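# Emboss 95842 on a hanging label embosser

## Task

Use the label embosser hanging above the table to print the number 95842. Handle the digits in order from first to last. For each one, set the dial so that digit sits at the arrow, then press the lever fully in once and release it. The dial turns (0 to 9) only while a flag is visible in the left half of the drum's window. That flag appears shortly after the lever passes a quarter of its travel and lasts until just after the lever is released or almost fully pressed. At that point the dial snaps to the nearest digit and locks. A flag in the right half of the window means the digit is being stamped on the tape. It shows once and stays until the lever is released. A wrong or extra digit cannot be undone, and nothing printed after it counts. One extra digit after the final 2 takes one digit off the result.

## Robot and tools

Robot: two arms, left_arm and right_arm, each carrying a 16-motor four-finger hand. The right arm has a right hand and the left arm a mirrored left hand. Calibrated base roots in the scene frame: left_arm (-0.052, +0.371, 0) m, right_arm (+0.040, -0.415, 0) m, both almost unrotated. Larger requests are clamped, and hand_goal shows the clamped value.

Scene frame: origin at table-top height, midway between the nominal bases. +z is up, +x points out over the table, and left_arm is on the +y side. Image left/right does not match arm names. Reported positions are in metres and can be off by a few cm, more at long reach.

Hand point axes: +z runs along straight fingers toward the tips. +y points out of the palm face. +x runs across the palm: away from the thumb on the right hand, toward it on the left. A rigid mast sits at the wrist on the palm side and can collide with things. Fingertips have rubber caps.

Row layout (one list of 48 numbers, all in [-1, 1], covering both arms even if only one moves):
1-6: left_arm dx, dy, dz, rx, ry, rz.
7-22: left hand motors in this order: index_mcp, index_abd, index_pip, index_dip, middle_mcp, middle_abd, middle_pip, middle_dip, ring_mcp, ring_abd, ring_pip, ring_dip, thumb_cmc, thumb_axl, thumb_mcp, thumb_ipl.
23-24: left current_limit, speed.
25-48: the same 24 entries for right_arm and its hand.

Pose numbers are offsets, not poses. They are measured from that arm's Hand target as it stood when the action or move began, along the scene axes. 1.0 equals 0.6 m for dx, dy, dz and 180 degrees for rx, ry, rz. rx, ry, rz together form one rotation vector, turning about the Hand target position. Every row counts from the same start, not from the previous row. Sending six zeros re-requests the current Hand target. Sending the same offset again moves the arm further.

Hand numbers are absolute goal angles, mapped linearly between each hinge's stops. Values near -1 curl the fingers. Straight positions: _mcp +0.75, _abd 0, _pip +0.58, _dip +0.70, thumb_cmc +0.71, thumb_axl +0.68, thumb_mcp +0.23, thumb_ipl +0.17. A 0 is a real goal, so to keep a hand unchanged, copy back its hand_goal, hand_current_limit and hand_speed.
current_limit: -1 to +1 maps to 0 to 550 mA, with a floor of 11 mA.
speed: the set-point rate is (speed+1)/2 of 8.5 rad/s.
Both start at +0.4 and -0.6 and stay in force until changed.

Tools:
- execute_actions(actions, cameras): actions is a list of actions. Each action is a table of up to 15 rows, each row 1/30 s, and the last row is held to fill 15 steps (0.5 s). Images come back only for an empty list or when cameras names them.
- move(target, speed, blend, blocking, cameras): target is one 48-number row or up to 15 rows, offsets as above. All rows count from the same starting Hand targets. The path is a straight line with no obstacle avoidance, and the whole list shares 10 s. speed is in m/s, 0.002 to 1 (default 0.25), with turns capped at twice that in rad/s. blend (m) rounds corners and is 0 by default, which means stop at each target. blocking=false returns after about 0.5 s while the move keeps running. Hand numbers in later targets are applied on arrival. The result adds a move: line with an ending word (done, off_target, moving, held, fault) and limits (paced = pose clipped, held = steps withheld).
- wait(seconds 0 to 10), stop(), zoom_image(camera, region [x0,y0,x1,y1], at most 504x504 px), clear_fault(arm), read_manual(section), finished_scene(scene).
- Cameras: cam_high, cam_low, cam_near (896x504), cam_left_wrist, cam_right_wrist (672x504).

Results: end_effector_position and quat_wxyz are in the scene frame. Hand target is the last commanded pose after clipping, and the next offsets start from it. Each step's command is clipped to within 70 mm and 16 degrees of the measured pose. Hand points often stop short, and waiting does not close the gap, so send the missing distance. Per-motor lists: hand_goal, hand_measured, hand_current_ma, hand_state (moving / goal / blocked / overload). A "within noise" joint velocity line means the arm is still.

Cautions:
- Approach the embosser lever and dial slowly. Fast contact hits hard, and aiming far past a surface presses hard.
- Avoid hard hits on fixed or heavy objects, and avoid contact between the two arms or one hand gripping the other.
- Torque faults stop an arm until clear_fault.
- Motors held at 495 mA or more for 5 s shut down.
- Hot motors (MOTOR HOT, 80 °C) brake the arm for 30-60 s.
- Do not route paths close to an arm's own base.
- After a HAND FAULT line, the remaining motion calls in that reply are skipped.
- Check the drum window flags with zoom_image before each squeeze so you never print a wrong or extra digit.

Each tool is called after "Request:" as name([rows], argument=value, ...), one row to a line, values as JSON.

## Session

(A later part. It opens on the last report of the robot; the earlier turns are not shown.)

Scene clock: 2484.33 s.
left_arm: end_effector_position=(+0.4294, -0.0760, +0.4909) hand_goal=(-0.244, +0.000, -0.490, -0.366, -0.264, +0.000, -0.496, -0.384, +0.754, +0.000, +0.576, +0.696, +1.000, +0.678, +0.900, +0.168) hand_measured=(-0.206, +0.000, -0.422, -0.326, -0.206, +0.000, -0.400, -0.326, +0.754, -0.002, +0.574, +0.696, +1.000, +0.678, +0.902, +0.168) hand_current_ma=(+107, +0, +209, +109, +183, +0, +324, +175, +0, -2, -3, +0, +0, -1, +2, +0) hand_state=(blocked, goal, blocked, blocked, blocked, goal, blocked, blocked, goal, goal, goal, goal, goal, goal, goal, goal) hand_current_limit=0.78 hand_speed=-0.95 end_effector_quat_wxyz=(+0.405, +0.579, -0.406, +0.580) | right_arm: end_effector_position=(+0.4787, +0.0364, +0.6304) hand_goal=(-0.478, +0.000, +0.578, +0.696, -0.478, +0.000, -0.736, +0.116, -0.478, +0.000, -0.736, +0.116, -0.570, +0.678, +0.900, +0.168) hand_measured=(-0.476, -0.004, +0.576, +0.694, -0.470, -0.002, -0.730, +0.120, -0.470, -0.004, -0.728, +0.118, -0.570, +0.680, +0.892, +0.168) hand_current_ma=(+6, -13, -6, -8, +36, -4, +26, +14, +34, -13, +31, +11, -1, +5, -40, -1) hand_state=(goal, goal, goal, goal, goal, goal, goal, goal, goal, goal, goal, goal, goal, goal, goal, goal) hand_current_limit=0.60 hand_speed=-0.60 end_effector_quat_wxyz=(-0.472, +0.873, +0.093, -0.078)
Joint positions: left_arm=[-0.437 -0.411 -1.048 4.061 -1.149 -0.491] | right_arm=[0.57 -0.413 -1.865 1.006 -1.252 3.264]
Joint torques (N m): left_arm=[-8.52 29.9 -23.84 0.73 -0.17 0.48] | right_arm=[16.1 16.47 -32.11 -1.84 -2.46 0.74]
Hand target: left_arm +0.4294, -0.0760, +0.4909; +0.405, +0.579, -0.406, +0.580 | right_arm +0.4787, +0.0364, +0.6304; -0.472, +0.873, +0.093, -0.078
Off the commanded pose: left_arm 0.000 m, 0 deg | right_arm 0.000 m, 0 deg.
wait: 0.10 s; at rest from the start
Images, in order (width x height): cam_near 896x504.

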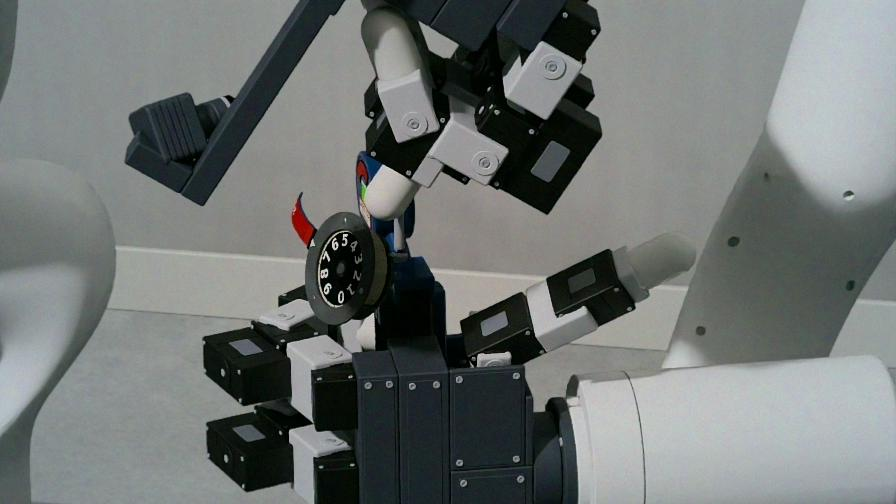

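Request:
move([
  [0,0,0,0,0,0,-0.245,0,-0.49,-0.367,-0.265,0,-0.496,-0.384,0.754,0,0.576,0.696,1.0,0.678,0.9,0.168,0.78,-0.95,0.0208,0.0132,-0.0035,0,0,0,-0.479,0,0.577,0.696,-0.479,0,-0.737,0.116,-0.479,0,-0.737,0.116,-0.571,0.678,0.9,0.168,0.6,-0.6],
  [0,0,0,0,0,0,-0.245,0,-0.49,-0.367,-0.265,0,-0.496,-0.384,0.754,0,0.576,0.696,1.0,0.678,0.9,0.168,0.78,-0.95,0.0212,0.0087,-0.0138,0,0,0,-0.479,0,0.577,0.696,-0.479,0,-0.737,0.116,-0.479,0,-0.737,0.116,-0.571,0.678,0.9,0.168,0.6,-0.6],
  [0,0,0,0,0,0,-0.245,0,-0.49,-0.367,-0.265,0,-0.496,-0.384,0.754,0,0.576,0.696,1.0,0.678,0.9,0.168,0.78,-0.95,0.0118,0.0017,-0.0108,0,0,0,-0.479,0,0.577,0.696,-0.479,0,-0.737,0.116,-0.479,0,-0.737,0.116,-0.571,0.678,0.9,0.168,0.6,-0.6],
  [0,0,0,0,0,0,-0.245,0,-0.49,-0.367,-0.265,0,-0.496,-0.384,0.754,0,0.576,0.696,1.0,0.678,0.9,0.168,0.78,-0.95,0.0035,-0.0065,-0.0108,0,0,0,-0.479,0,0.577,0.696,-0.479,0,-0.737,0.116,-0.479,0,-0.737,0.116,-0.571,0.678,0.9,0.168,0.6,-0.6],
  [0,0,0,0,0,0,-0.245,0,-0.49,-0.367,-0.265,0,-0.496,-0.384,0.754,0,0.576,0.696,1.0,0.678,0.9,0.168,0.78,-0.95,0.0003,-0.0025,-0.0003,0,0,0,-0.479,0,0.577,0.696,-0.479,0,-0.737,0.116,-0.479,0,-0.737,0.116,-0.571,0.678,0.9,0.168,0.6,-0.6],
], speed=[0.03,0.015,0.015,0.015,0.03], blend=0.001, cameras=["cam_near"])

Request:
zoom_image(camera="cam_near", region=[290, 145, 450, 325])

Scene clock: 2493.23 s.
left_arm: end_effector_position=(+0.4294, -0.0760, +0.4909) hand_goal=(-0.244, +0.000, -0.490, -0.366, -0.264, +0.000, -0.496, -0.384, +0.754, +0.000, +0.576, +0.696, +1.000, +0.678, +0.900, +0.168) hand_measured=(-0.206, +0.000, -0.422, -0.326, -0.206, +0.000, -0.400, -0.326, +0.754, -0.002, +0.574, +0.696, +1.000, +0.678, +0.902, +0.168) hand_current_ma=(+107, +0, +209, +108, +182, +0, +324, +175, +0, -2, -3, +0, +0, -1, +2, +0) hand_state=(blocked, goal, blocked, blocked, blocked, goal, blocked, blocked, goal, goal, goal, goal, goal, goal, goal, goal) hand_current_limit=0.78 hand_speed=-0.95 end_effector_quat_wxyz=(+0.405, +0.579, -0.406, +0.580) | right_arm: end_effector_position=(+0.4789, +0.0349, +0.6303) hand_goal=(-0.478, +0.000, +0.578, +0.696, -0.478, +0.000, -0.736, +0.116, -0.478, +0.000, -0.736, +0.116, -0.570, +0.678, +0.900, +0.168) hand_measured=(-0.476, -0.004, +0.576, +0.694, -0.470, -0.002, -0.730, +0.120, -0.470, -0.004, -0.728, +0.118, -0.570, +0.680, +0.892, +0.168) hand_current_ma=(+6, -14, -6, -8, +36, -4, +26, +14, +34, -13, +31, +11, -1, +5, -40, -1) hand_state=(goal, goal, goal, goal, goal, goal, goal, goal, goal, goal, goal, goal, goal, goal, goal, goal) hand_current_limit=0.60 hand_speed=-0.60 end_effector_quat_wxyz=(-0.472, +0.873, +0.093, -0.078)
Joint positions: left_arm=[-0.437 -0.411 -1.048 4.061 -1.149 -0.491] | right_arm=[0.568 -0.411 -1.862 1.007 -1.253 3.262]
Joint torques (N m): left_arm=[-7.75 30.32 -23.78 0.7 -0.47 0.36] | right_arm=[16.45 16.04 -32.22 -2.06 -2.56 0.85]
Hand target: left_arm +0.4294, -0.0760, +0.4909; +0.405, +0.579, -0.406, +0.580 | right_arm +0.4789, +0.0349, +0.6303; -0.472, +0.873, +0.093, -0.078
Off the commanded pose: left_arm 0.000 m, 0 deg | right_arm 0.000 m, 0 deg.
move: done
Images, in order (width x height): cam_near 896x504.

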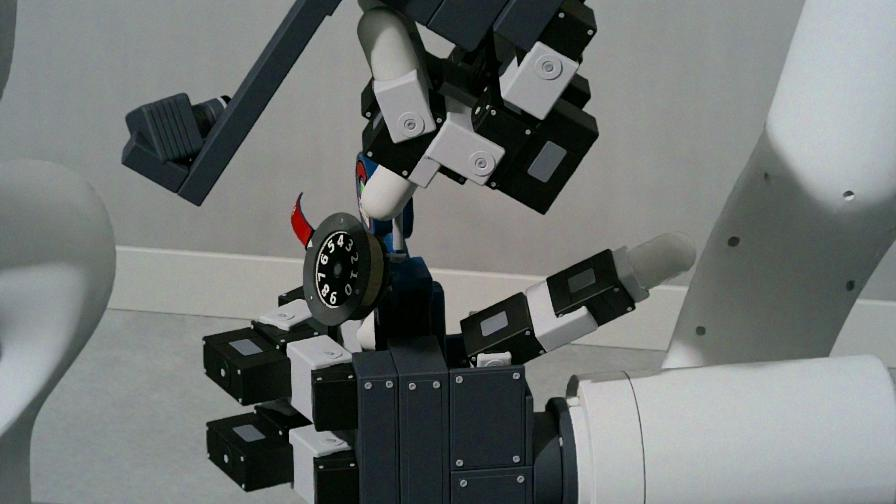

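Scaled by 2.800 from the camera's 896x504 image, which has a finer 1280x720 frame.

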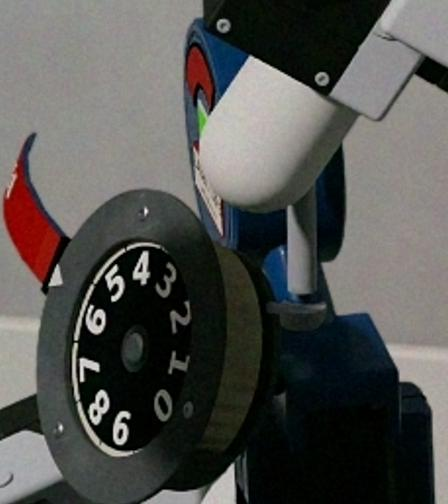

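Request:
move([
  [0,0,0,0,0,0,-0.245,0,-0.49,-0.367,-0.265,0,-0.496,-0.384,0.754,0,0.576,0.696,1.0,0.678,0.9,0.168,0.78,-0.95,0.0208,0.0130,-0.0033,0,0,0,-0.479,0,0.577,0.696,-0.479,0,-0.737,0.116,-0.479,0,-0.737,0.116,-0.571,0.678,0.9,0.168,0.6,-0.6],
  [0,0,0,0,0,0,-0.245,0,-0.49,-0.367,-0.265,0,-0.496,-0.384,0.754,0,0.576,0.696,1.0,0.678,0.9,0.168,0.78,-0.95,0.0212,0.0085,-0.0137,0,0,0,-0.479,0,0.577,0.696,-0.479,0,-0.737,0.116,-0.479,0,-0.737,0.116,-0.571,0.678,0.9,0.168,0.6,-0.6],
  [0,0,0,0,0,0,-0.245,0,-0.49,-0.367,-0.265,0,-0.496,-0.384,0.754,0,0.576,0.696,1.0,0.678,0.9,0.168,0.78,-0.95,0.0118,0.0015,-0.0107,0,0,0,-0.479,0,0.577,0.696,-0.479,0,-0.737,0.116,-0.479,0,-0.737,0.116,-0.571,0.678,0.9,0.168,0.6,-0.6],
  [0,0,0,0,0,0,-0.245,0,-0.49,-0.367,-0.265,0,-0.496,-0.384,0.754,0,0.576,0.696,1.0,0.678,0.9,0.168,0.78,-0.95,0.0035,-0.0067,-0.0107,0,0,0,-0.479,0,0.577,0.696,-0.479,0,-0.737,0.116,-0.479,0,-0.737,0.116,-0.571,0.678,0.9,0.168,0.6,-0.6],
  [0,0,0,0,0,0,-0.245,0,-0.49,-0.367,-0.265,0,-0.496,-0.384,0.754,0,0.576,0.696,1.0,0.678,0.9,0.168,0.78,-0.95,0.0003,-0.0027,-0.0002,0,0,0,-0.479,0,0.577,0.696,-0.479,0,-0.737,0.116,-0.479,0,-0.737,0.116,-0.571,0.678,0.9,0.168,0.6,-0.6],
], speed=[0.03,0.015,0.015,0.015,0.03], blend=0.001, cameras=["cam_near"])

Request:
zoom_image(camera="cam_near", region=[290, 145, 450, 325])

Scene clock: 2506.53 s.
left_arm: end_effector_position=(+0.4294, -0.0760, +0.4909) hand_goal=(-0.244, +0.000, -0.490, -0.366, -0.264, +0.000, -0.496, -0.384, +0.754, +0.000, +0.576, +0.696, +1.000, +0.678, +0.900, +0.168) hand_measured=(-0.206, +0.000, -0.422, -0.330, -0.210, +0.000, -0.400, -0.324, +0.754, -0.002, +0.574, +0.696, +1.000, +0.678, +0.902, +0.168) hand_current_ma=(+108, +0, +209, +95, +166, +0, +324, +177, +0, -2, -3, +0, +0, -1, +2, +0) hand_state=(blocked, goal, blocked, blocked, blocked, goal, blocked, blocked, goal, goal, goal, goal, goal, goal, goal, goal) hand_current_limit=0.78 hand_speed=-0.95 end_effector_quat_wxyz=(+0.405, +0.579, -0.406, +0.580) | right_arm: end_effector_position=(+0.4791, +0.0333, +0.6302) hand_goal=(-0.478, +0.000, +0.578, +0.696, -0.478, +0.000, -0.736, +0.116, -0.478, +0.000, -0.736, +0.116, -0.570, +0.678, +0.900, +0.168) hand_measured=(-0.476, -0.004, +0.576, +0.694, -0.470, -0.002, -0.730, +0.120, -0.470, -0.004, -0.728, +0.118, -0.570, +0.680, +0.892, +0.168) hand_current_ma=(+6, -14, -6, -8, +36, -4, +26, +14, +34, -13, +31, +11, -1, +5, -40, -1) hand_state=(goal, goal, goal, goal, goal, goal, goal, goal, goal, goal, goal, goal, goal, goal, goal, goal) hand_current_limit=0.60 hand_speed=-0.60 end_effector_quat_wxyz=(-0.472, +0.873, +0.093, -0.078)
Joint positions: left_arm=[-0.437 -0.411 -1.048 4.061 -1.149 -0.491] | right_arm=[0.566 -0.409 -1.859 1.007 -1.254 3.259]
Joint torques (N m): left_arm=[-7.61 29.99 -23.57 0.44 -0.69 0.42] | right_arm=[16.4 17.41 -32.41 -1.69 -2.54 0.71]
Hand target: left_arm +0.4294, -0.0760, +0.4909; +0.405, +0.579, -0.406, +0.580 | right_arm +0.4791, +0.0333, +0.6301; -0.472, +0.873, +0.093, -0.078
Off the commanded pose: left_arm 0.000 m, 0 deg | right_arm 0.000 m, 0 deg.
move: done
Images, in order (width x height): cam_near 896x504.

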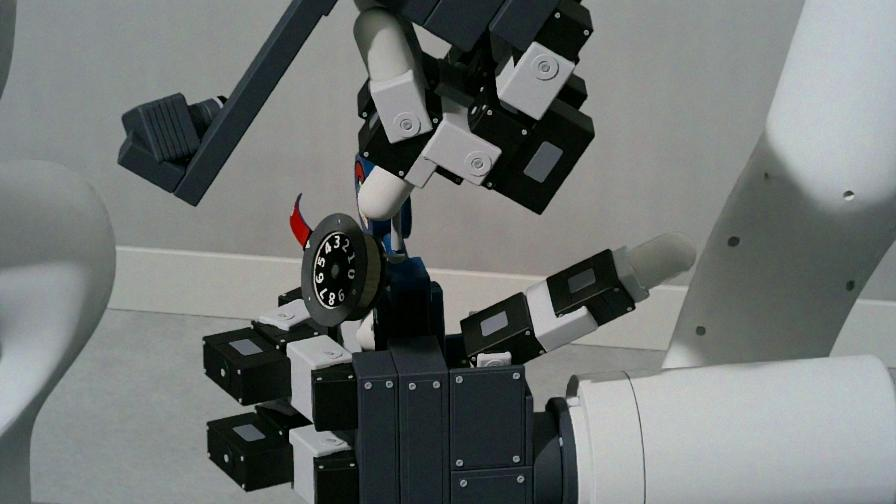

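Scaled by 2.800 from the camera's 896x504 image, which has a finer 1280x720 frame.

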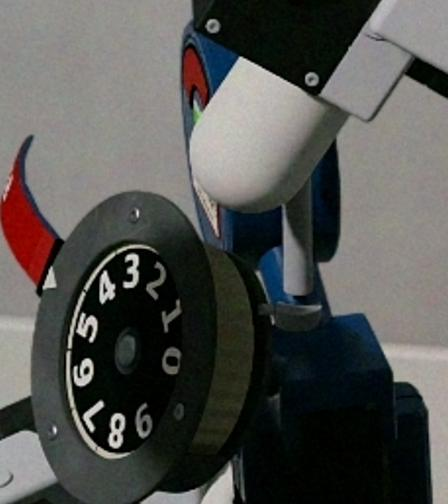

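Request:
move([
  [0,0,0,0,0,0,-0.245,0,-0.49,-0.367,-0.265,0,-0.496,-0.384,0.754,0,0.576,0.696,1.0,0.678,0.9,0.168,0.78,-0.95,0.0187,0.0110,-0.0017,0,0,0,-0.479,0,0.577,0.696,-0.479,0,-0.737,0.116,-0.479,0,-0.737,0.116,-0.571,0.678,0.9,0.168,0.6,-0.6],
  [0,0,0,0,0,0,-0.245,0,-0.49,-0.367,-0.265,0,-0.496,-0.384,0.754,0,0.576,0.696,1.0,0.678,0.9,0.168,0.78,-0.95,0.0190,0.0065,-0.0120,0,0,0,-0.479,0,0.577,0.696,-0.479,0,-0.737,0.116,-0.479,0,-0.737,0.116,-0.571,0.678,0.9,0.168,0.6,-0.6],
  [0,0,0,0,0,0,-0.245,0,-0.49,-0.367,-0.265,0,-0.496,-0.384,0.754,0,0.576,0.696,1.0,0.678,0.9,0.168,0.78,-0.95,0.0130,0.0018,-0.0105,0,0,0,-0.479,0,0.577,0.696,-0.479,0,-0.737,0.116,-0.479,0,-0.737,0.116,-0.571,0.678,0.9,0.168,0.6,-0.6],
  [0,0,0,0,0,0,-0.245,0,-0.49,-0.367,-0.265,0,-0.496,-0.384,0.754,0,0.576,0.696,1.0,0.678,0.9,0.168,0.78,-0.95,0.0070,-0.0035,-0.0100,0,0,0,-0.479,0,0.577,0.696,-0.479,0,-0.737,0.116,-0.479,0,-0.737,0.116,-0.571,0.678,0.9,0.168,0.6,-0.6],
  [0,0,0,0,0,0,-0.245,0,-0.49,-0.367,-0.265,0,-0.496,-0.384,0.754,0,0.576,0.696,1.0,0.678,0.9,0.168,0.78,-0.95,0.0038,0.0005,0.0005,0,0,0,-0.479,0,0.577,0.696,-0.479,0,-0.737,0.116,-0.479,0,-0.737,0.116,-0.571,0.678,0.9,0.168,0.6,-0.6],
  [0,0,0,0,0,0,-0.245,0,-0.49,-0.367,-0.265,0,-0.496,-0.384,0.754,0,0.576,0.696,1.0,0.678,0.9,0.168,0.78,-0.95,0.03,0.031,0.043,0,0,0,-0.479,0,0.577,0.696,-0.479,0,-0.737,0.116,-0.479,0,-0.737,0.116,-0.571,0.678,0.9,0.168,0.6,-0.6],
], speed=[0.03,0.015,0.015,0.015,0.03,0.06], blend=0.001, cameras=["cam_near"])

Request:
zoom_image(camera="cam_near", region=[290, 145, 450, 325])

Scene clock: 2522.17 s.
left_arm: end_effector_position=(+0.4294, -0.0760, +0.4909) hand_goal=(-0.244, +0.000, -0.490, -0.366, -0.264, +0.000, -0.496, -0.384, +0.754, +0.000, +0.576, +0.696, +1.000, +0.678, +0.900, +0.168) hand_measured=(-0.204, +0.000, -0.422, -0.332, -0.212, +0.000, -0.400, -0.324, +0.754, -0.002, +0.574, +0.696, +1.000, +0.678, +0.902, +0.168) hand_current_ma=(+112, +0, +209, +87, +160, +0, +324, +180, +0, -2, -3, +0, +0, -1, +2, +0) hand_state=(blocked, goal, blocked, blocked, blocked, goal, blocked, blocked, goal, goal, goal, goal, goal, goal, goal, goal) hand_current_limit=0.78 hand_speed=-0.95 end_effector_quat_wxyz=(+0.405, +0.579, -0.406, +0.580) | right_arm: end_effector_position=(+0.4970, +0.0519, +0.6559) hand_goal=(-0.478, +0.000, +0.578, +0.696, -0.478, +0.000, -0.736, +0.116, -0.478, +0.000, -0.736, +0.116, -0.570, +0.678, +0.900, +0.168) hand_measured=(-0.476, -0.004, +0.576, +0.694, -0.470, -0.002, -0.730, +0.120, -0.470, -0.004, -0.728, +0.118, -0.570, +0.680, +0.892, +0.168) hand_current_ma=(+7, -13, -6, -8, +36, -4, +26, +14, +34, -13, +31, +11, -1, +5, -40, -1) hand_state=(goal, goal, goal, goal, goal, goal, goal, goal, goal, goal, goal, goal, goal, goal, goal, goal) hand_current_limit=0.60 hand_speed=-0.60 end_effector_quat_wxyz=(-0.472, +0.873, +0.093, -0.078)
Joint positions: left_arm=[-0.437 -0.411 -1.048 4.061 -1.149 -0.491] | right_arm=[0.575 -0.516 -2.068 0.98 -1.302 3.354]
Joint torques (N m): left_arm=[-7.97 29.37 -23.62 0.63 -0.95 0.47] | right_arm=[14.83 19.84 -30.47 -2.03 -2.52 0.75]
Hand target: left_arm +0.4294, -0.0760, +0.4909; +0.405, +0.579, -0.406, +0.580 | right_arm +0.4971, +0.0519, +0.6559; -0.472, +0.873, +0.093, -0.078
Off the commanded pose: left_arm 0.000 m, 0 deg | right_arm 0.000 m, 0 deg.
move: done
Images, in order (width x height): cam_near 896x504.

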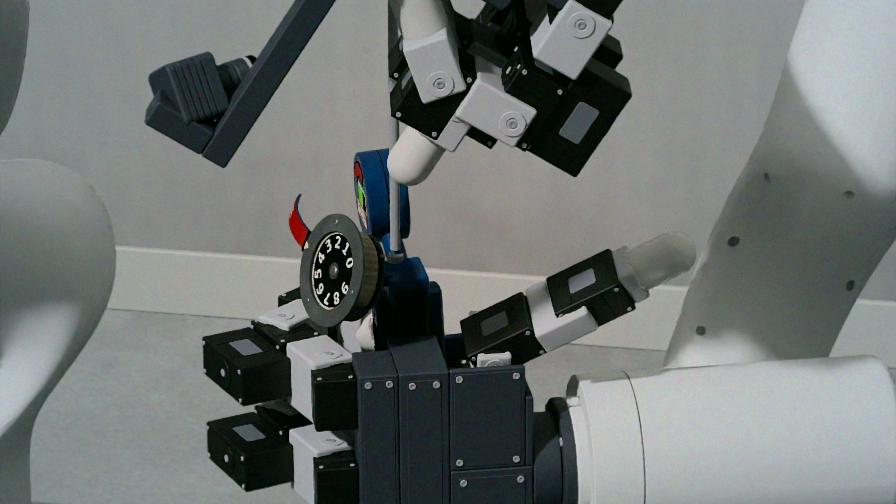

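Scaled by 2.800 from the camera's 896x504 image, which has a finer 1280x720 frame.

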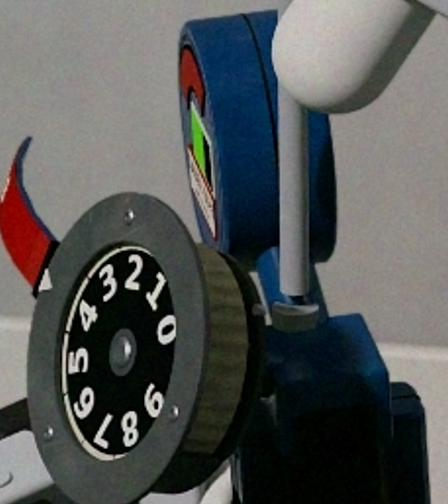

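Request:
move(target=[0,0,0,0,0,0,-0.356,0,-0.606,-0.46,-0.37,0,-0.606,-0.49,0.754,0,0.576,0.696,1.0,0.678,0.9,0.168,0.78,-0.9,0,0,0,0,0,0,-0.479,0,0.577,0.696,-0.479,0,-0.737,0.116,-0.479,0,-0.737,0.116,-0.571,0.678,0.9,0.168,0.6,-0.6], cameras=["cam_near"])

Request:
zoom_image(camera="cam_near", region=[290, 145, 450, 325])

Request:
zoom_image(camera="cam_near", region=[345, 145, 400, 245])

Scene clock: 2528.27 s.
left_arm: end_effector_position=(+0.4295, -0.0760, +0.4909) hand_goal=(-0.356, +0.000, -0.606, -0.460, -0.370, +0.000, -0.606, -0.490, +0.754, +0.000, +0.576, +0.696, +1.000, +0.678, +0.900, +0.168) hand_measured=(-0.236, +0.004, -0.428, -0.348, -0.262, +0.002, -0.400, -0.362, +0.754, -0.002, +0.574, +0.696, +1.000, +0.678, +0.902, +0.168) hand_current_ma=(+477, +4, +489, +410, +420, +2, +490, +488, +0, -2, -3, +0, +0, -1, +2, +0) hand_state=(blocked, goal, blocked, blocked, blocked, goal, blocked, blocked, goal, goal, goal, goal, goal, goal, goal, goal) hand_current_limit=0.78 hand_speed=-0.90 end_effector_quat_wxyz=(+0.405, +0.579, -0.406, +0.580) | right_arm: end_effector_position=(+0.4971, +0.0519, +0.6559) hand_goal=(-0.478, +0.000, +0.578, +0.696, -0.478, +0.000, -0.736, +0.116, -0.478, +0.000, -0.736, +0.116, -0.570, +0.678, +0.900, +0.168) hand_measured=(-0.476, -0.004, +0.576, +0.694, -0.470, -0.002, -0.730, +0.120, -0.470, -0.004, -0.728, +0.118, -0.570, +0.680, +0.892, +0.168) hand_current_ma=(+7, -13, -6, -8, +36, -4, +26, +14, +34, -13, +31, +11, -1, +5, -40, -1) hand_state=(goal, goal, goal, goal, goal, goal, goal, goal, goal, goal, goal, goal, goal, goal, goal, goal) hand_current_limit=0.60 hand_speed=-0.60 end_effector_quat_wxyz=(-0.472, +0.873, +0.093, -0.078)
Joint positions: left_arm=[-0.437 -0.411 -1.048 4.061 -1.149 -0.491] | right_arm=[0.575 -0.516 -2.068 0.98 -1.302 3.354]
Joint torques (N m): left_arm=[-8.82 29.64 -23.89 0.55 -1.04 0.43] | right_arm=[15.63 19.4 -30.84 -2.01 -2.14 0.7]
Hand target: left_arm +0.4294, -0.0760, +0.4909; +0.405, +0.579, -0.406, +0.580 | right_arm +0.4971, +0.0519, +0.6559; -0.472, +0.873, +0.093, -0.078
Off the commanded pose: left_arm 0.000 m, 0 deg | right_arm 0.000 m, 0 deg.
move: done
Images, in order (width x height): cam_near 896x504.

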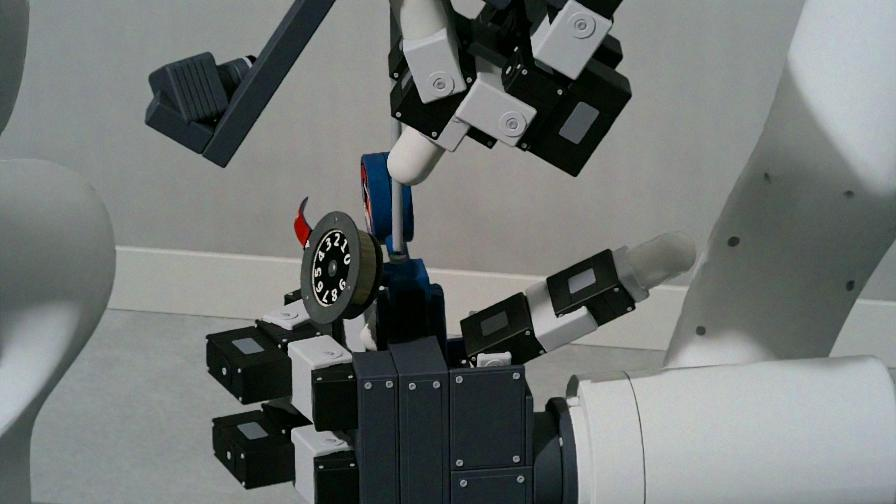

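Scaled by 2.800 from the camera's 896x504 image, which has a finer 1280x720 frame.

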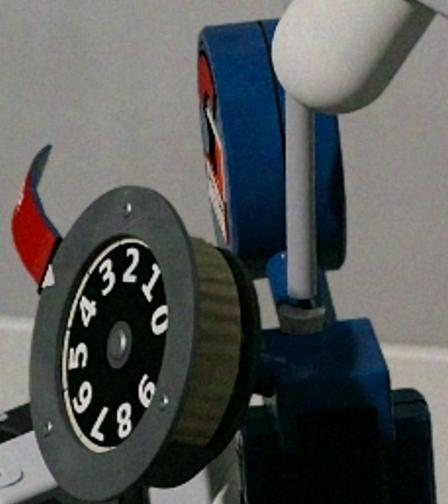

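Scaled by 5.040 from the camera's 896x504 image, which has a finer 1280x720 frame.

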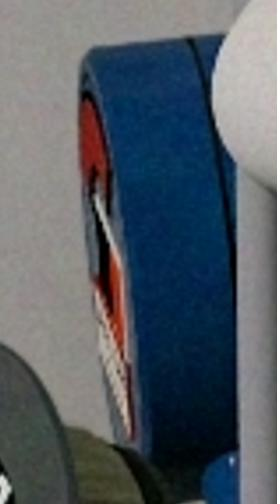

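Request:
zoom_image(camera="cam_near", region=[355, 170, 380, 220])

Scaled by 10.080 from the camera's 896x504 image, which has a finer 1280x720 frame.

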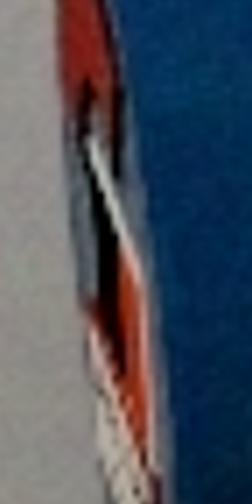

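Request:
move(target=[0,0,0,0,0,0,-0.123,0,-0.358,-0.232,-0.123,0,-0.358,-0.232,0.754,0,0.576,0.696,1.0,0.678,0.9,0.168,0.78,-0.9,0,0,0,0,0,0,-0.479,0,0.577,0.696,-0.479,0,-0.737,0.116,-0.479,0,-0.737,0.116,-0.571,0.678,0.9,0.168,0.6,-0.6], cameras=["cam_near"])

Request:
zoom_image(camera="cam_near", region=[290, 145, 450, 325])

Scene clock: 2535.17 s.
left_arm: end_effector_position=(+0.4294, -0.0760, +0.4909) hand_goal=(-0.122, +0.000, -0.358, -0.232, -0.122, +0.000, -0.358, -0.232, +0.754, +0.000, +0.576, +0.696, +1.000, +0.678, +0.900, +0.168) hand_measured=(-0.124, -0.002, -0.360, -0.236, -0.124, -0.004, -0.356, -0.234, +0.754, -0.002, +0.574, +0.696, +1.000, +0.678, +0.902, +0.168) hand_current_ma=(-4, -3, -3, -4, -3, -3, +3, -4, +0, -2, -3, +0, +0, -1, +2, +0) hand_state=(goal, goal, goal, goal, goal, goal, goal, goal, goal, goal, goal, goal, goal, goal, goal, goal) hand_current_limit=0.78 hand_speed=-0.90 end_effector_quat_wxyz=(+0.405, +0.579, -0.406, +0.580) | right_arm: end_effector_position=(+0.4971, +0.0519, +0.6559) hand_goal=(-0.478, +0.000, +0.578, +0.696, -0.478, +0.000, -0.736, +0.116, -0.478, +0.000, -0.736, +0.116, -0.570, +0.678, +0.900, +0.168) hand_measured=(-0.476, -0.004, +0.576, +0.694, -0.470, -0.002, -0.730, +0.120, -0.470, -0.004, -0.728, +0.118, -0.570, +0.680, +0.892, +0.168) hand_current_ma=(+7, -13, -6, -8, +36, -4, +26, +14, +34, -13, +31, +11, -1, +5, -40, -1) hand_state=(goal, goal, goal, goal, goal, goal, goal, goal, goal, goal, goal, goal, goal, goal, goal, goal) hand_current_limit=0.60 hand_speed=-0.60 end_effector_quat_wxyz=(-0.472, +0.873, +0.093, -0.078)
Joint positions: left_arm=[-0.437 -0.411 -1.048 4.061 -1.149 -0.491] | right_arm=[0.575 -0.516 -2.068 0.98 -1.302 3.354]
Joint torques (N m): left_arm=[-8.45 29.74 -23.66 0.55 -1.28 0.35] | right_arm=[15.66 20.27 -30.9 -1.34 -2.39 0.72]
Hand target: left_arm +0.4294, -0.0760, +0.4909; +0.405, +0.579, -0.406, +0.580 | right_arm +0.4971, +0.0519, +0.6559; -0.472, +0.873, +0.093, -0.078
Off the commanded pose: left_arm 0.000 m, 0 deg | right_arm 0.000 m, 0 deg.
move: done
Images, in order (width x height): cam_near 896x504.

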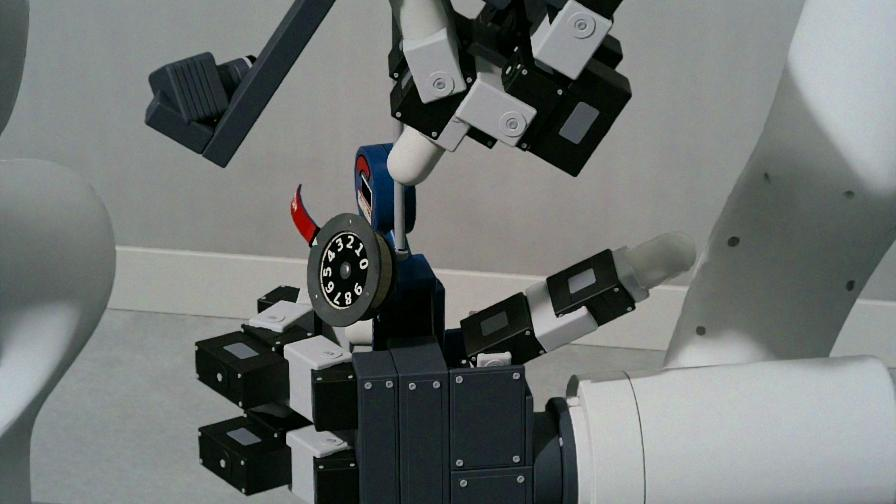

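Scaled by 2.800 from the camera's 896x504 image, which has a finer 1280x720 frame.

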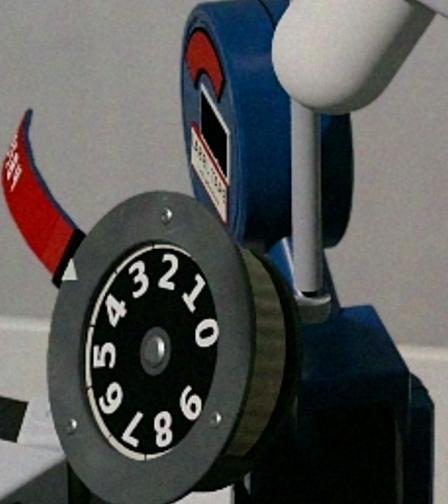

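Request:
move([
  [0,0,0,0,0,0,-0.30,0,-0.546,-0.42,-0.318,0,-0.558,-0.438,0.754,0,0.576,0.696,1.0,0.678,0.9,0.168,0.78,-0.9,0,0,0,0,0,0,-0.479,0,0.577,0.696,-0.479,0,-0.737,0.116,-0.479,0,-0.737,0.116,-0.571,0.678,0.9,0.168,0.6,-0.6],
  [0,0,0,0,0,0,-0.25,0,-0.497,-0.372,-0.27,0,-0.503,-0.39,0.754,0,0.576,0.696,1.0,0.678,0.9,0.168,0.78,-0.95,0,0,0,0,0,0,-0.479,0,0.577,0.696,-0.479,0,-0.737,0.116,-0.479,0,-0.737,0.116,-0.571,0.678,0.9,0.168,0.6,-0.6],
], cameras=["cam_near"])

Request:
zoom_image(camera="cam_near", region=[290, 145, 450, 325])

Scene clock: 2541.60 s.
left_arm: end_effector_position=(+0.4294, -0.0760, +0.4909) hand_goal=(-0.250, +0.000, -0.496, -0.372, -0.270, +0.000, -0.502, -0.390, +0.754, +0.000, +0.576, +0.696, +1.000, +0.678, +0.900, +0.168) hand_measured=(-0.218, +0.000, -0.422, -0.324, -0.218, +0.000, -0.402, -0.330, +0.754, -0.002, +0.574, +0.696, +1.000, +0.678, +0.902, +0.168) hand_current_ma=(+84, +0, +233, +133, +159, +0, +351, +178, +0, -2, -3, +0, +0, -1, +2, +0) hand_state=(blocked, goal, blocked, blocked, blocked, goal, blocked, blocked, goal, goal, goal, goal, goal, goal, goal, goal) hand_current_limit=0.78 hand_speed=-0.95 end_effector_quat_wxyz=(+0.405, +0.579, -0.406, +0.580) | right_arm: end_effector_position=(+0.4971, +0.0519, +0.6559) hand_goal=(-0.478, +0.000, +0.578, +0.696, -0.478, +0.000, -0.736, +0.116, -0.478, +0.000, -0.736, +0.116, -0.570, +0.678, +0.900, +0.168) hand_measured=(-0.476, -0.004, +0.576, +0.694, -0.470, -0.002, -0.730, +0.120, -0.470, -0.004, -0.728, +0.118, -0.570, +0.680, +0.892, +0.168) hand_current_ma=(+7, -13, -6, -8, +36, -4, +26, +14, +34, -13, +31, +11, -1, +5, -40, -1) hand_state=(goal, goal, goal, goal, goal, goal, goal, goal, goal, goal, goal, goal, goal, goal, goal, goal) hand_current_limit=0.60 hand_speed=-0.60 end_effector_quat_wxyz=(-0.472, +0.873, +0.093, -0.078)
Joint positions: left_arm=[-0.437 -0.411 -1.048 4.061 -1.149 -0.491] | right_arm=[0.575 -0.516 -2.068 0.98 -1.302 3.354]
Joint torques (N m): left_arm=[-8.73 29.54 -23.6 0.54 -1.55 0.35] | right_arm=[15.54 20.7 -30.54 -1.61 -2.28 0.55]
Hand target: left_arm +0.4294, -0.0760, +0.4909; +0.405, +0.579, -0.406, +0.580 | right_arm +0.4971, +0.0519, +0.6559; -0.472, +0.873, +0.093, -0.078
Off the commanded pose: left_arm 0.000 m, 0 deg | right_arm 0.000 m, 0 deg.
move: done
Images, in order (width x height): cam_near 896x504.

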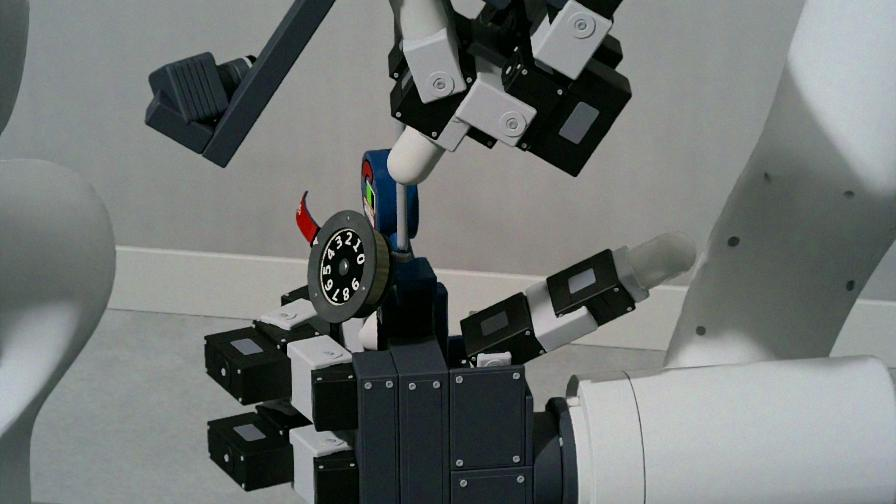

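Scaled by 2.800 from the camera's 896x504 image, which has a finer 1280x720 frame.

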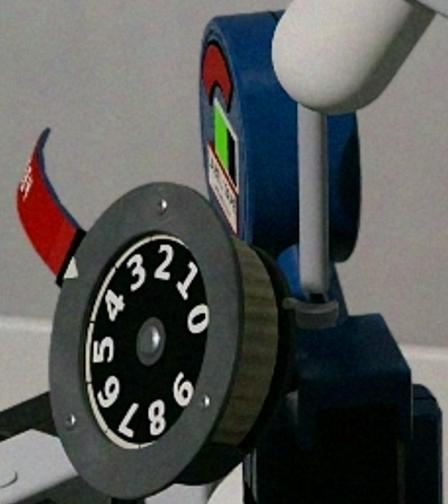

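Request:
move([
  [0,0,0,0,0,0,-0.23,0,-0.477,-0.354,-0.25,0,-0.483,-0.37,0.754,0,0.576,0.696,1.0,0.678,0.9,0.168,0.78,-0.95,0,0,0,0,0,0,-0.479,0,0.577,0.696,-0.479,0,-0.737,0.116,-0.479,0,-0.737,0.116,-0.571,0.678,0.9,0.168,0.6,-0.6],
  [0,0,0,0,0,0,-0.245,0,-0.49,-0.367,-0.265,0,-0.496,-0.384,0.754,0,0.576,0.696,1.0,0.678,0.9,0.168,0.78,-0.95,0,0,0,0,0,0,-0.479,0,0.577,0.696,-0.479,0,-0.737,0.116,-0.479,0,-0.737,0.116,-0.571,0.678,0.9,0.168,0.6,-0.6],
], cameras=["cam_near"])

Request:
zoom_image(camera="cam_near", region=[290, 145, 450, 325])

Scene clock: 2547.87 s.
left_arm: end_effector_position=(+0.4294, -0.0760, +0.4909) hand_goal=(-0.244, +0.000, -0.490, -0.366, -0.264, +0.000, -0.496, -0.384, +0.754, +0.000, +0.576, +0.696, +1.000, +0.678, +0.900, +0.168) hand_measured=(-0.208, +0.000, -0.422, -0.322, -0.206, +0.000, -0.402, -0.326, +0.754, -0.002, +0.574, +0.696, +1.000, +0.678, +0.902, +0.168) hand_current_ma=(+97, +0, +208, +123, +183, +0, +324, +175, +0, -2, -3, +0, +0, -1, +2, +0) hand_state=(blocked, goal, blocked, blocked, blocked, goal, blocked, blocked, goal, goal, goal, goal, goal, goal, goal, goal) hand_current_limit=0.78 hand_speed=-0.95 end_effector_quat_wxyz=(+0.405, +0.579, -0.406, +0.580) | right_arm: end_effector_position=(+0.4971, +0.0519, +0.6559) hand_goal=(-0.478, +0.000, +0.578, +0.696, -0.478, +0.000, -0.736, +0.116, -0.478, +0.000, -0.736, +0.116, -0.570, +0.678, +0.900, +0.168) hand_measured=(-0.476, -0.004, +0.576, +0.694, -0.470, -0.002, -0.730, +0.120, -0.470, -0.004, -0.728, +0.118, -0.570, +0.680, +0.892, +0.168) hand_current_ma=(+7, -13, -6, -8, +36, -4, +26, +14, +34, -13, +31, +11, -1, +5, -40, -1) hand_state=(goal, goal, goal, goal, goal, goal, goal, goal, goal, goal, goal, goal, goal, goal, goal, goal) hand_current_limit=0.60 hand_speed=-0.60 end_effector_quat_wxyz=(-0.472, +0.873, +0.093, -0.078)
Joint positions: left_arm=[-0.437 -0.411 -1.048 4.061 -1.149 -0.491] | right_arm=[0.575 -0.516 -2.068 0.98 -1.302 3.354]
Joint torques (N m): left_arm=[-7.78 29.77 -23.24 0.45 -1.75 0.4] | right_arm=[15.37 20.5 -30.07 -1.68 -2.37 0.89]
Hand target: left_arm +0.4294, -0.0760, +0.4909; +0.405, +0.579, -0.406, +0.580 | right_arm +0.4971, +0.0519, +0.6559; -0.472, +0.873, +0.093, -0.078
Off the commanded pose: left_arm 0.000 m, 0 deg | right_arm 0.000 m, 0 deg.
move: done
Images, in order (width x height): cam_near 896x504.

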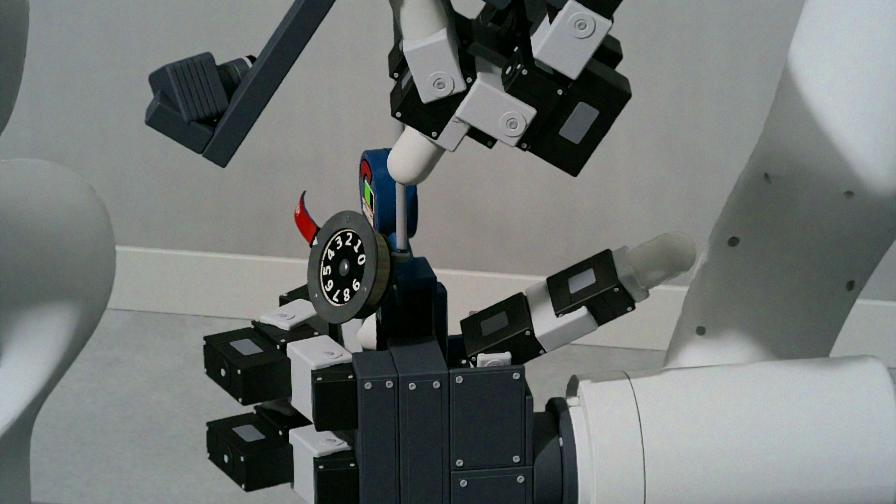

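Scaled by 2.800 from the camera's 896x504 image, which has a finer 1280x720 frame.

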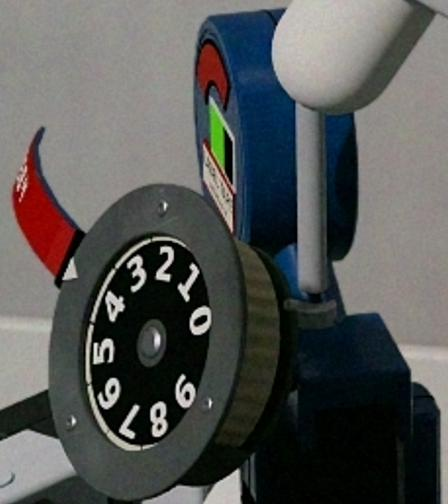

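Request:
move([
  [0,0,0,0,0,0,-0.245,0,-0.49,-0.367,-0.265,0,-0.496,-0.384,0.754,0,0.576,0.696,1.0,0.678,0.9,0.168,0.78,-0.95,-0.0102,-0.0103,-0.0457,0,0,0,-0.479,0,0.577,0.696,-0.479,0,-0.737,0.116,-0.479,0,-0.737,0.116,-0.571,0.678,0.9,0.168,0.6,-0.6],
  [0,0,0,0,0,0,-0.245,0,-0.49,-0.367,-0.265,0,-0.496,-0.384,0.754,0,0.576,0.696,1.0,0.678,0.9,0.168,0.78,-0.95,-0.0098,-0.0148,-0.0560,0,0,0,-0.479,0,0.577,0.696,-0.479,0,-0.737,0.116,-0.479,0,-0.737,0.116,-0.571,0.678,0.9,0.168,0.6,-0.6],
  [0,0,0,0,0,0,-0.245,0,-0.49,-0.367,-0.265,0,-0.496,-0.384,0.754,0,0.576,0.696,1.0,0.678,0.9,0.168,0.78,-0.95,-0.0192,-0.0218,-0.0530,0,0,0,-0.479,0,0.577,0.696,-0.479,0,-0.737,0.116,-0.479,0,-0.737,0.116,-0.571,0.678,0.9,0.168,0.6,-0.6],
  [0,0,0,0,0,0,-0.245,0,-0.49,-0.367,-0.265,0,-0.496,-0.384,0.754,0,0.576,0.696,1.0,0.678,0.9,0.168,0.78,-0.95,-0.0275,-0.0300,-0.0530,0,0,0,-0.479,0,0.577,0.696,-0.479,0,-0.737,0.116,-0.479,0,-0.737,0.116,-0.571,0.678,0.9,0.168,0.6,-0.6],
  [0,0,0,0,0,0,-0.245,0,-0.49,-0.367,-0.265,0,-0.496,-0.384,0.754,0,0.576,0.696,1.0,0.678,0.9,0.168,0.78,-0.95,-0.0307,-0.0260,-0.0425,0,0,0,-0.479,0,0.577,0.696,-0.479,0,-0.737,0.116,-0.479,0,-0.737,0.116,-0.571,0.678,0.9,0.168,0.6,-0.6],
], speed=[0.04,0.015,0.015,0.015,0.03], blend=0.001, cameras=["cam_near"])

Request:
zoom_image(camera="cam_near", region=[290, 145, 450, 325])

Scene clock: 2560.03 s.
left_arm: end_effector_position=(+0.4294, -0.0760, +0.4909) hand_goal=(-0.244, +0.000, -0.490, -0.366, -0.264, +0.000, -0.496, -0.384, +0.754, +0.000, +0.576, +0.696, +1.000, +0.678, +0.900, +0.168) hand_measured=(-0.206, +0.000, -0.422, -0.324, -0.208, +0.000, -0.402, -0.326, +0.754, -0.002, +0.574, +0.696, +1.000, +0.678, +0.902, +0.168) hand_current_ma=(+104, +0, +208, +110, +180, +0, +324, +175, +0, -2, -3, +0, +0, -1, +2, +0) hand_state=(blocked, goal, blocked, blocked, blocked, goal, blocked, blocked, goal, goal, goal, goal, goal, goal, goal, goal) hand_current_limit=0.78 hand_speed=-0.95 end_effector_quat_wxyz=(+0.405, +0.579, -0.406, +0.580) | right_arm: end_effector_position=(+0.4786, +0.0363, +0.6305) hand_goal=(-0.478, +0.000, +0.578, +0.696, -0.478, +0.000, -0.736, +0.116, -0.478, +0.000, -0.736, +0.116, -0.570, +0.678, +0.900, +0.168) hand_measured=(-0.476, -0.004, +0.576, +0.694, -0.470, -0.002, -0.730, +0.120, -0.470, -0.004, -0.728, +0.118, -0.570, +0.680, +0.892, +0.168) hand_current_ma=(+6, -14, -6, -8, +36, -4, +26, +14, +34, -13, +31, +11, -1, +5, -40, -1) hand_state=(goal, goal, goal, goal, goal, goal, goal, goal, goal, goal, goal, goal, goal, goal, goal, goal) hand_current_limit=0.60 hand_speed=-0.60 end_effector_quat_wxyz=(-0.472, +0.873, +0.093, -0.078)
Joint positions: left_arm=[-0.437 -0.411 -1.048 4.061 -1.149 -0.491] | right_arm=[0.57 -0.413 -1.865 1.006 -1.251 3.264]
Joint torques (N m): left_arm=[-7.89 29.71 -23.72 0.29 -1.97 0.43] | right_arm=[15.55 17.3 -31.66 -1.47 -2.57 0.61]
Hand target: left_arm +0.4294, -0.0760, +0.4909; +0.405, +0.579, -0.406, +0.580 | right_arm +0.4786, +0.0363, +0.6304; -0.472, +0.873, +0.093, -0.078
Off the commanded pose: left_arm 0.000 m, 0 deg | right_arm 0.000 m, 0 deg.
move: done
Images, in order (width x height): cam_near 896x504.

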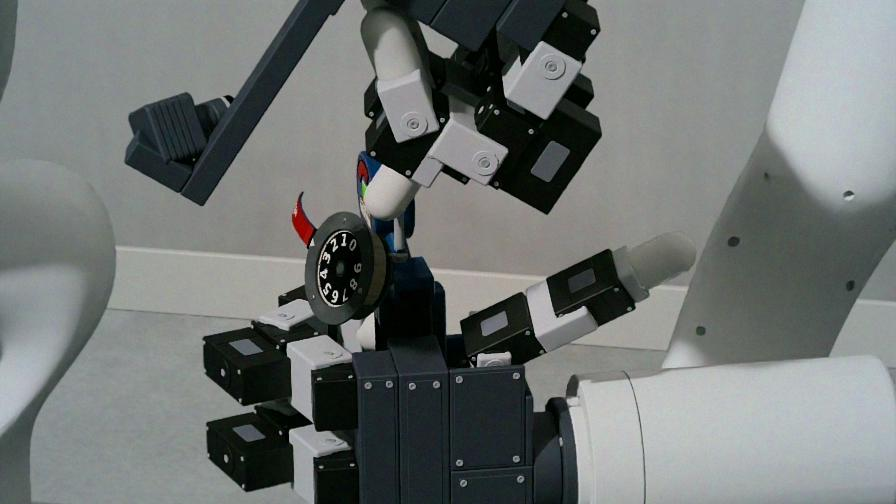

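Scaled by 2.800 from the camera's 896x504 image, which has a finer 1280x720 frame.

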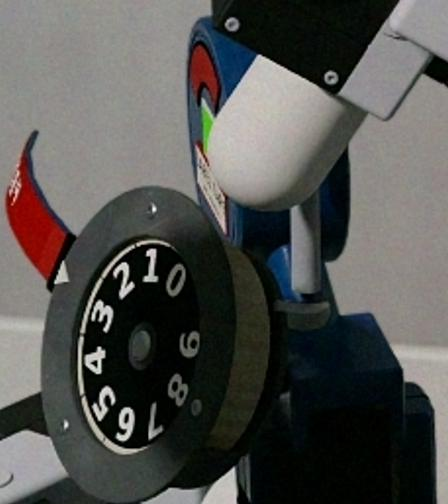

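Request:
move([
  [0,0,0,0,0,0,-0.245,0,-0.49,-0.367,-0.265,0,-0.496,-0.384,0.754,0,0.576,0.696,1.0,0.678,0.9,0.168,0.78,-0.95,0.0190,0.0103,-0.0015,0,0,0,-0.479,0,0.577,0.696,-0.479,0,-0.737,0.116,-0.479,0,-0.737,0.116,-0.571,0.678,0.9,0.168,0.6,-0.6],
  [0,0,0,0,0,0,-0.245,0,-0.49,-0.367,-0.265,0,-0.496,-0.384,0.754,0,0.576,0.696,1.0,0.678,0.9,0.168,0.78,-0.95,0.0193,0.0058,-0.0118,0,0,0,-0.479,0,0.577,0.696,-0.479,0,-0.737,0.116,-0.479,0,-0.737,0.116,-0.571,0.678,0.9,0.168,0.6,-0.6],
  [0,0,0,0,0,0,-0.245,0,-0.49,-0.367,-0.265,0,-0.496,-0.384,0.754,0,0.576,0.696,1.0,0.678,0.9,0.168,0.78,-0.95,0.0133,0.0012,-0.0103,0,0,0,-0.479,0,0.577,0.696,-0.479,0,-0.737,0.116,-0.479,0,-0.737,0.116,-0.571,0.678,0.9,0.168,0.6,-0.6],
  [0,0,0,0,0,0,-0.245,0,-0.49,-0.367,-0.265,0,-0.496,-0.384,0.754,0,0.576,0.696,1.0,0.678,0.9,0.168,0.78,-0.95,0.0078,-0.0037,-0.0098,0,0,0,-0.479,0,0.577,0.696,-0.479,0,-0.737,0.116,-0.479,0,-0.737,0.116,-0.571,0.678,0.9,0.168,0.6,-0.6],
  [0,0,0,0,0,0,-0.245,0,-0.49,-0.367,-0.265,0,-0.496,-0.384,0.754,0,0.576,0.696,1.0,0.678,0.9,0.168,0.78,-0.95,0.0047,0.0003,0.0007,0,0,0,-0.479,0,0.577,0.696,-0.479,0,-0.737,0.116,-0.479,0,-0.737,0.116,-0.571,0.678,0.9,0.168,0.6,-0.6],
  [0,0,0,0,0,0,-0.245,0,-0.49,-0.367,-0.265,0,-0.496,-0.384,0.754,0,0.576,0.696,1.0,0.678,0.9,0.168,0.78,-0.95,0.0307,0.0260,0.0425,0,0,0,-0.479,0,0.577,0.696,-0.479,0,-0.737,0.116,-0.479,0,-0.737,0.116,-0.571,0.678,0.9,0.168,0.6,-0.6],
], speed=[0.03,0.015,0.015,0.015,0.03,0.06], blend=0.001, cameras=["cam_near"])

Request:
zoom_image(camera="cam_near", region=[290, 145, 450, 325])

Scene clock: 2575.93 s.
left_arm: end_effector_position=(+0.4294, -0.0760, +0.4909) hand_goal=(-0.244, +0.000, -0.490, -0.366, -0.264, +0.000, -0.496, -0.384, +0.754, +0.000, +0.576, +0.696, +1.000, +0.678, +0.900, +0.168) hand_measured=(-0.206, +0.000, -0.422, -0.326, -0.208, +0.000, -0.402, -0.326, +0.754, -0.002, +0.574, +0.696, +1.000, +0.678, +0.902, +0.168) hand_current_ma=(+104, +0, +208, +108, +180, +0, +324, +175, +0, -2, -3, +0, +0, -1, +2, +0) hand_state=(blocked, goal, blocked, blocked, blocked, goal, blocked, blocked, goal, goal, goal, goal, goal, goal, goal, goal) hand_current_limit=0.78 hand_speed=-0.95 end_effector_quat_wxyz=(+0.405, +0.579, -0.406, +0.580) | right_arm: end_effector_position=(+0.4970, +0.0519, +0.6559) hand_goal=(-0.478, +0.000, +0.578, +0.696, -0.478, +0.000, -0.736, +0.116, -0.478, +0.000, -0.736, +0.116, -0.570, +0.678, +0.900, +0.168) hand_measured=(-0.476, -0.004, +0.576, +0.694, -0.470, -0.002, -0.730, +0.120, -0.470, -0.004, -0.728, +0.118, -0.570, +0.680, +0.892, +0.168) hand_current_ma=(+6, -13, -6, -8, +36, -4, +26, +14, +34, -13, +31, +11, -1, +5, -40, -1) hand_state=(goal, goal, goal, goal, goal, goal, goal, goal, goal, goal, goal, goal, goal, goal, goal, goal) hand_current_limit=0.60 hand_speed=-0.60 end_effector_quat_wxyz=(-0.472, +0.873, +0.093, -0.078)
Joint positions: left_arm=[-0.437 -0.411 -1.048 4.061 -1.149 -0.491] | right_arm=[0.575 -0.516 -2.068 0.98 -1.302 3.354]
Joint torques (N m): left_arm=[-7.96 29.56 -23.64 0.2 -2.3 0.39] | right_arm=[16.32 19.53 -29.91 -1.7 -2.55 0.82]
Hand target: left_arm +0.4294, -0.0760, +0.4909; +0.405, +0.579, -0.406, +0.580 | right_arm +0.4971, +0.0519, +0.6559; -0.472, +0.873, +0.093, -0.078
Off the commanded pose: left_arm 0.000 m, 0 deg | right_arm 0.000 m, 0 deg.
move: done
Images, in order (width x height): cam_near 896x504.

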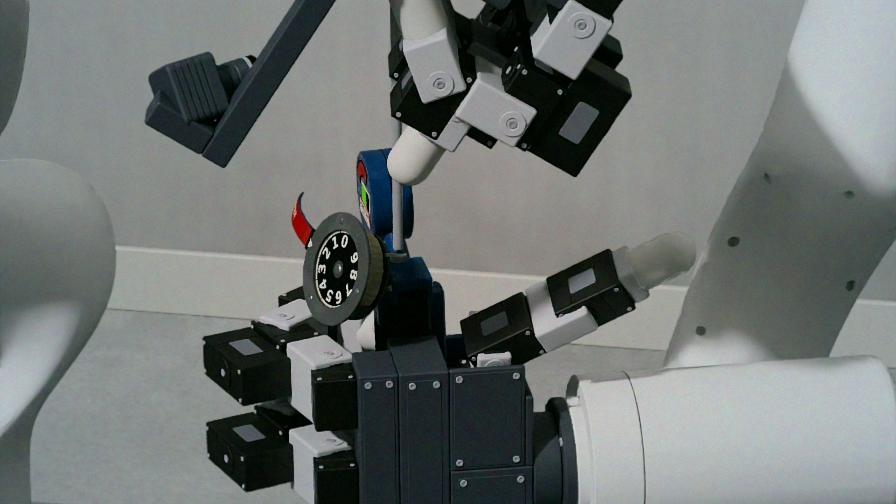

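Scaled by 2.800 from the camera's 896x504 image, which has a finer 1280x720 frame.

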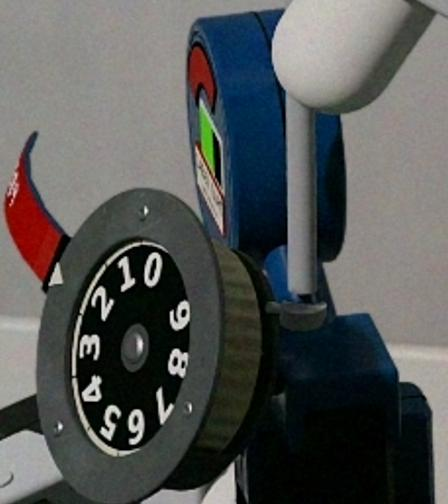

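Request:
move(target=[0,0,0,0,0,0,-0.356,0,-0.606,-0.46,-0.37,0,-0.606,-0.49,0.754,0,0.576,0.696,1.0,0.678,0.9,0.168,0.78,-0.9,0,0,0,0,0,0,-0.479,0,0.577,0.696,-0.479,0,-0.737,0.116,-0.479,0,-0.737,0.116,-0.571,0.678,0.9,0.168,0.6,-0.6], cameras=["cam_near"])

Request:
zoom_image(camera="cam_near", region=[290, 145, 450, 325])

Request:
zoom_image(camera="cam_near", region=[355, 170, 380, 220])

Scene clock: 2580.10 s.
left_arm: end_effector_position=(+0.4294, -0.0760, +0.4909) hand_goal=(-0.356, +0.000, -0.606, -0.460, -0.370, +0.000, -0.606, -0.490, +0.754, +0.000, +0.576, +0.696, +1.000, +0.678, +0.900, +0.168) hand_measured=(-0.242, +0.004, -0.426, -0.342, -0.262, +0.002, -0.402, -0.362, +0.754, -0.002, +0.574, +0.696, +1.000, +0.678, +0.902, +0.168) hand_current_ma=(+446, +3, +489, +434, +419, +2, +489, +481, +0, -2, -3, +0, +0, -1, +2, +0) hand_state=(blocked, goal, blocked, blocked, blocked, goal, blocked, moving, goal, goal, goal, goal, goal, goal, goal, goal) hand_current_limit=0.78 hand_speed=-0.90 end_effector_quat_wxyz=(+0.405, +0.579, -0.406, +0.580) | right_arm: end_effector_position=(+0.4971, +0.0519, +0.6559) hand_goal=(-0.478, +0.000, +0.578, +0.696, -0.478, +0.000, -0.736, +0.116, -0.478, +0.000, -0.736, +0.116, -0.570, +0.678, +0.900, +0.168) hand_measured=(-0.476, -0.004, +0.576, +0.694, -0.470, -0.002, -0.730, +0.120, -0.470, -0.004, -0.728, +0.118, -0.570, +0.680, +0.892, +0.168) hand_current_ma=(+6, -13, -6, -8, +36, -4, +26, +14, +34, -13, +31, +11, -1, +5, -40, -1) hand_state=(goal, goal, goal, goal, goal, goal, goal, goal, goal, goal, goal, goal, goal, goal, goal, goal) hand_current_limit=0.60 hand_speed=-0.60 end_effector_quat_wxyz=(-0.472, +0.873, +0.093, -0.078)
Joint positions: left_arm=[-0.437 -0.411 -1.048 4.061 -1.149 -0.491] | right_arm=[0.575 -0.516 -2.068 0.98 -1.302 3.354]
Joint torques (N m): left_arm=[-8.22 29.15 -23.82 0.27 -2.4 0.39] | right_arm=[16.05 19.33 -29.93 -1.85 -2.27 0.65]
Hand target: left_arm +0.4294, -0.0760, +0.4909; +0.405, +0.579, -0.406, +0.580 | right_arm +0.4971, +0.0519, +0.6559; -0.472, +0.873, +0.093, -0.078
Off the commanded pose: left_arm 0.000 m, 0 deg | right_arm 0.000 m, 0 deg.
move: done
Images, in order (width x height): cam_near 896x504.

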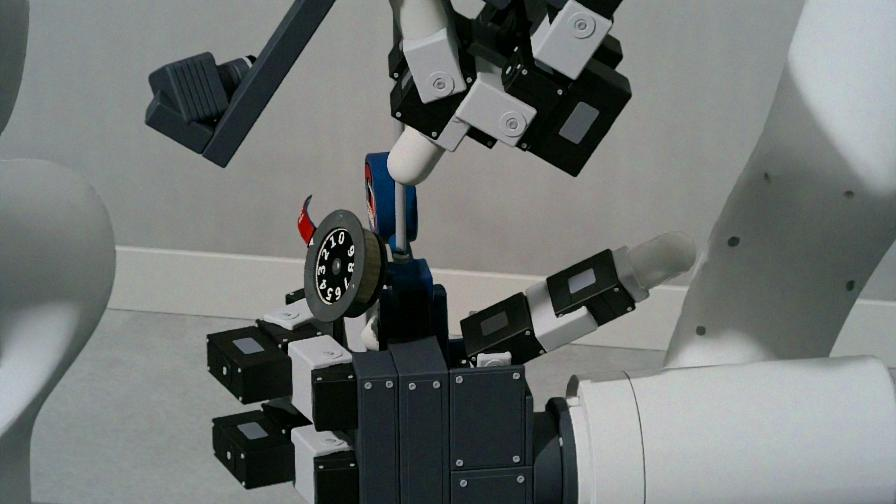

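Scaled by 2.800 from the camera's 896x504 image, which has a finer 1280x720 frame.

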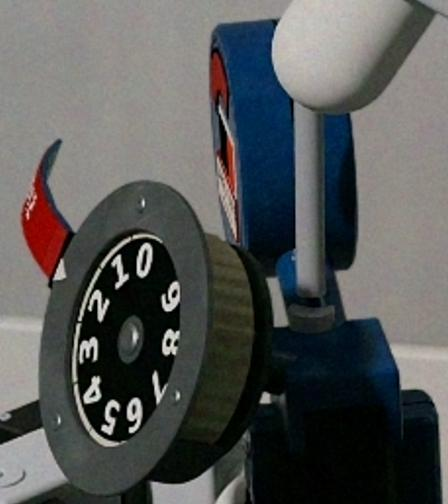

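Scaled by 10.080 from the camera's 896x504 image, which has a finer 1280x720 frame.

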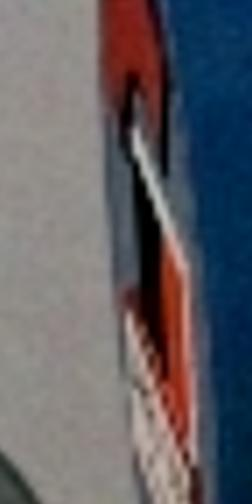

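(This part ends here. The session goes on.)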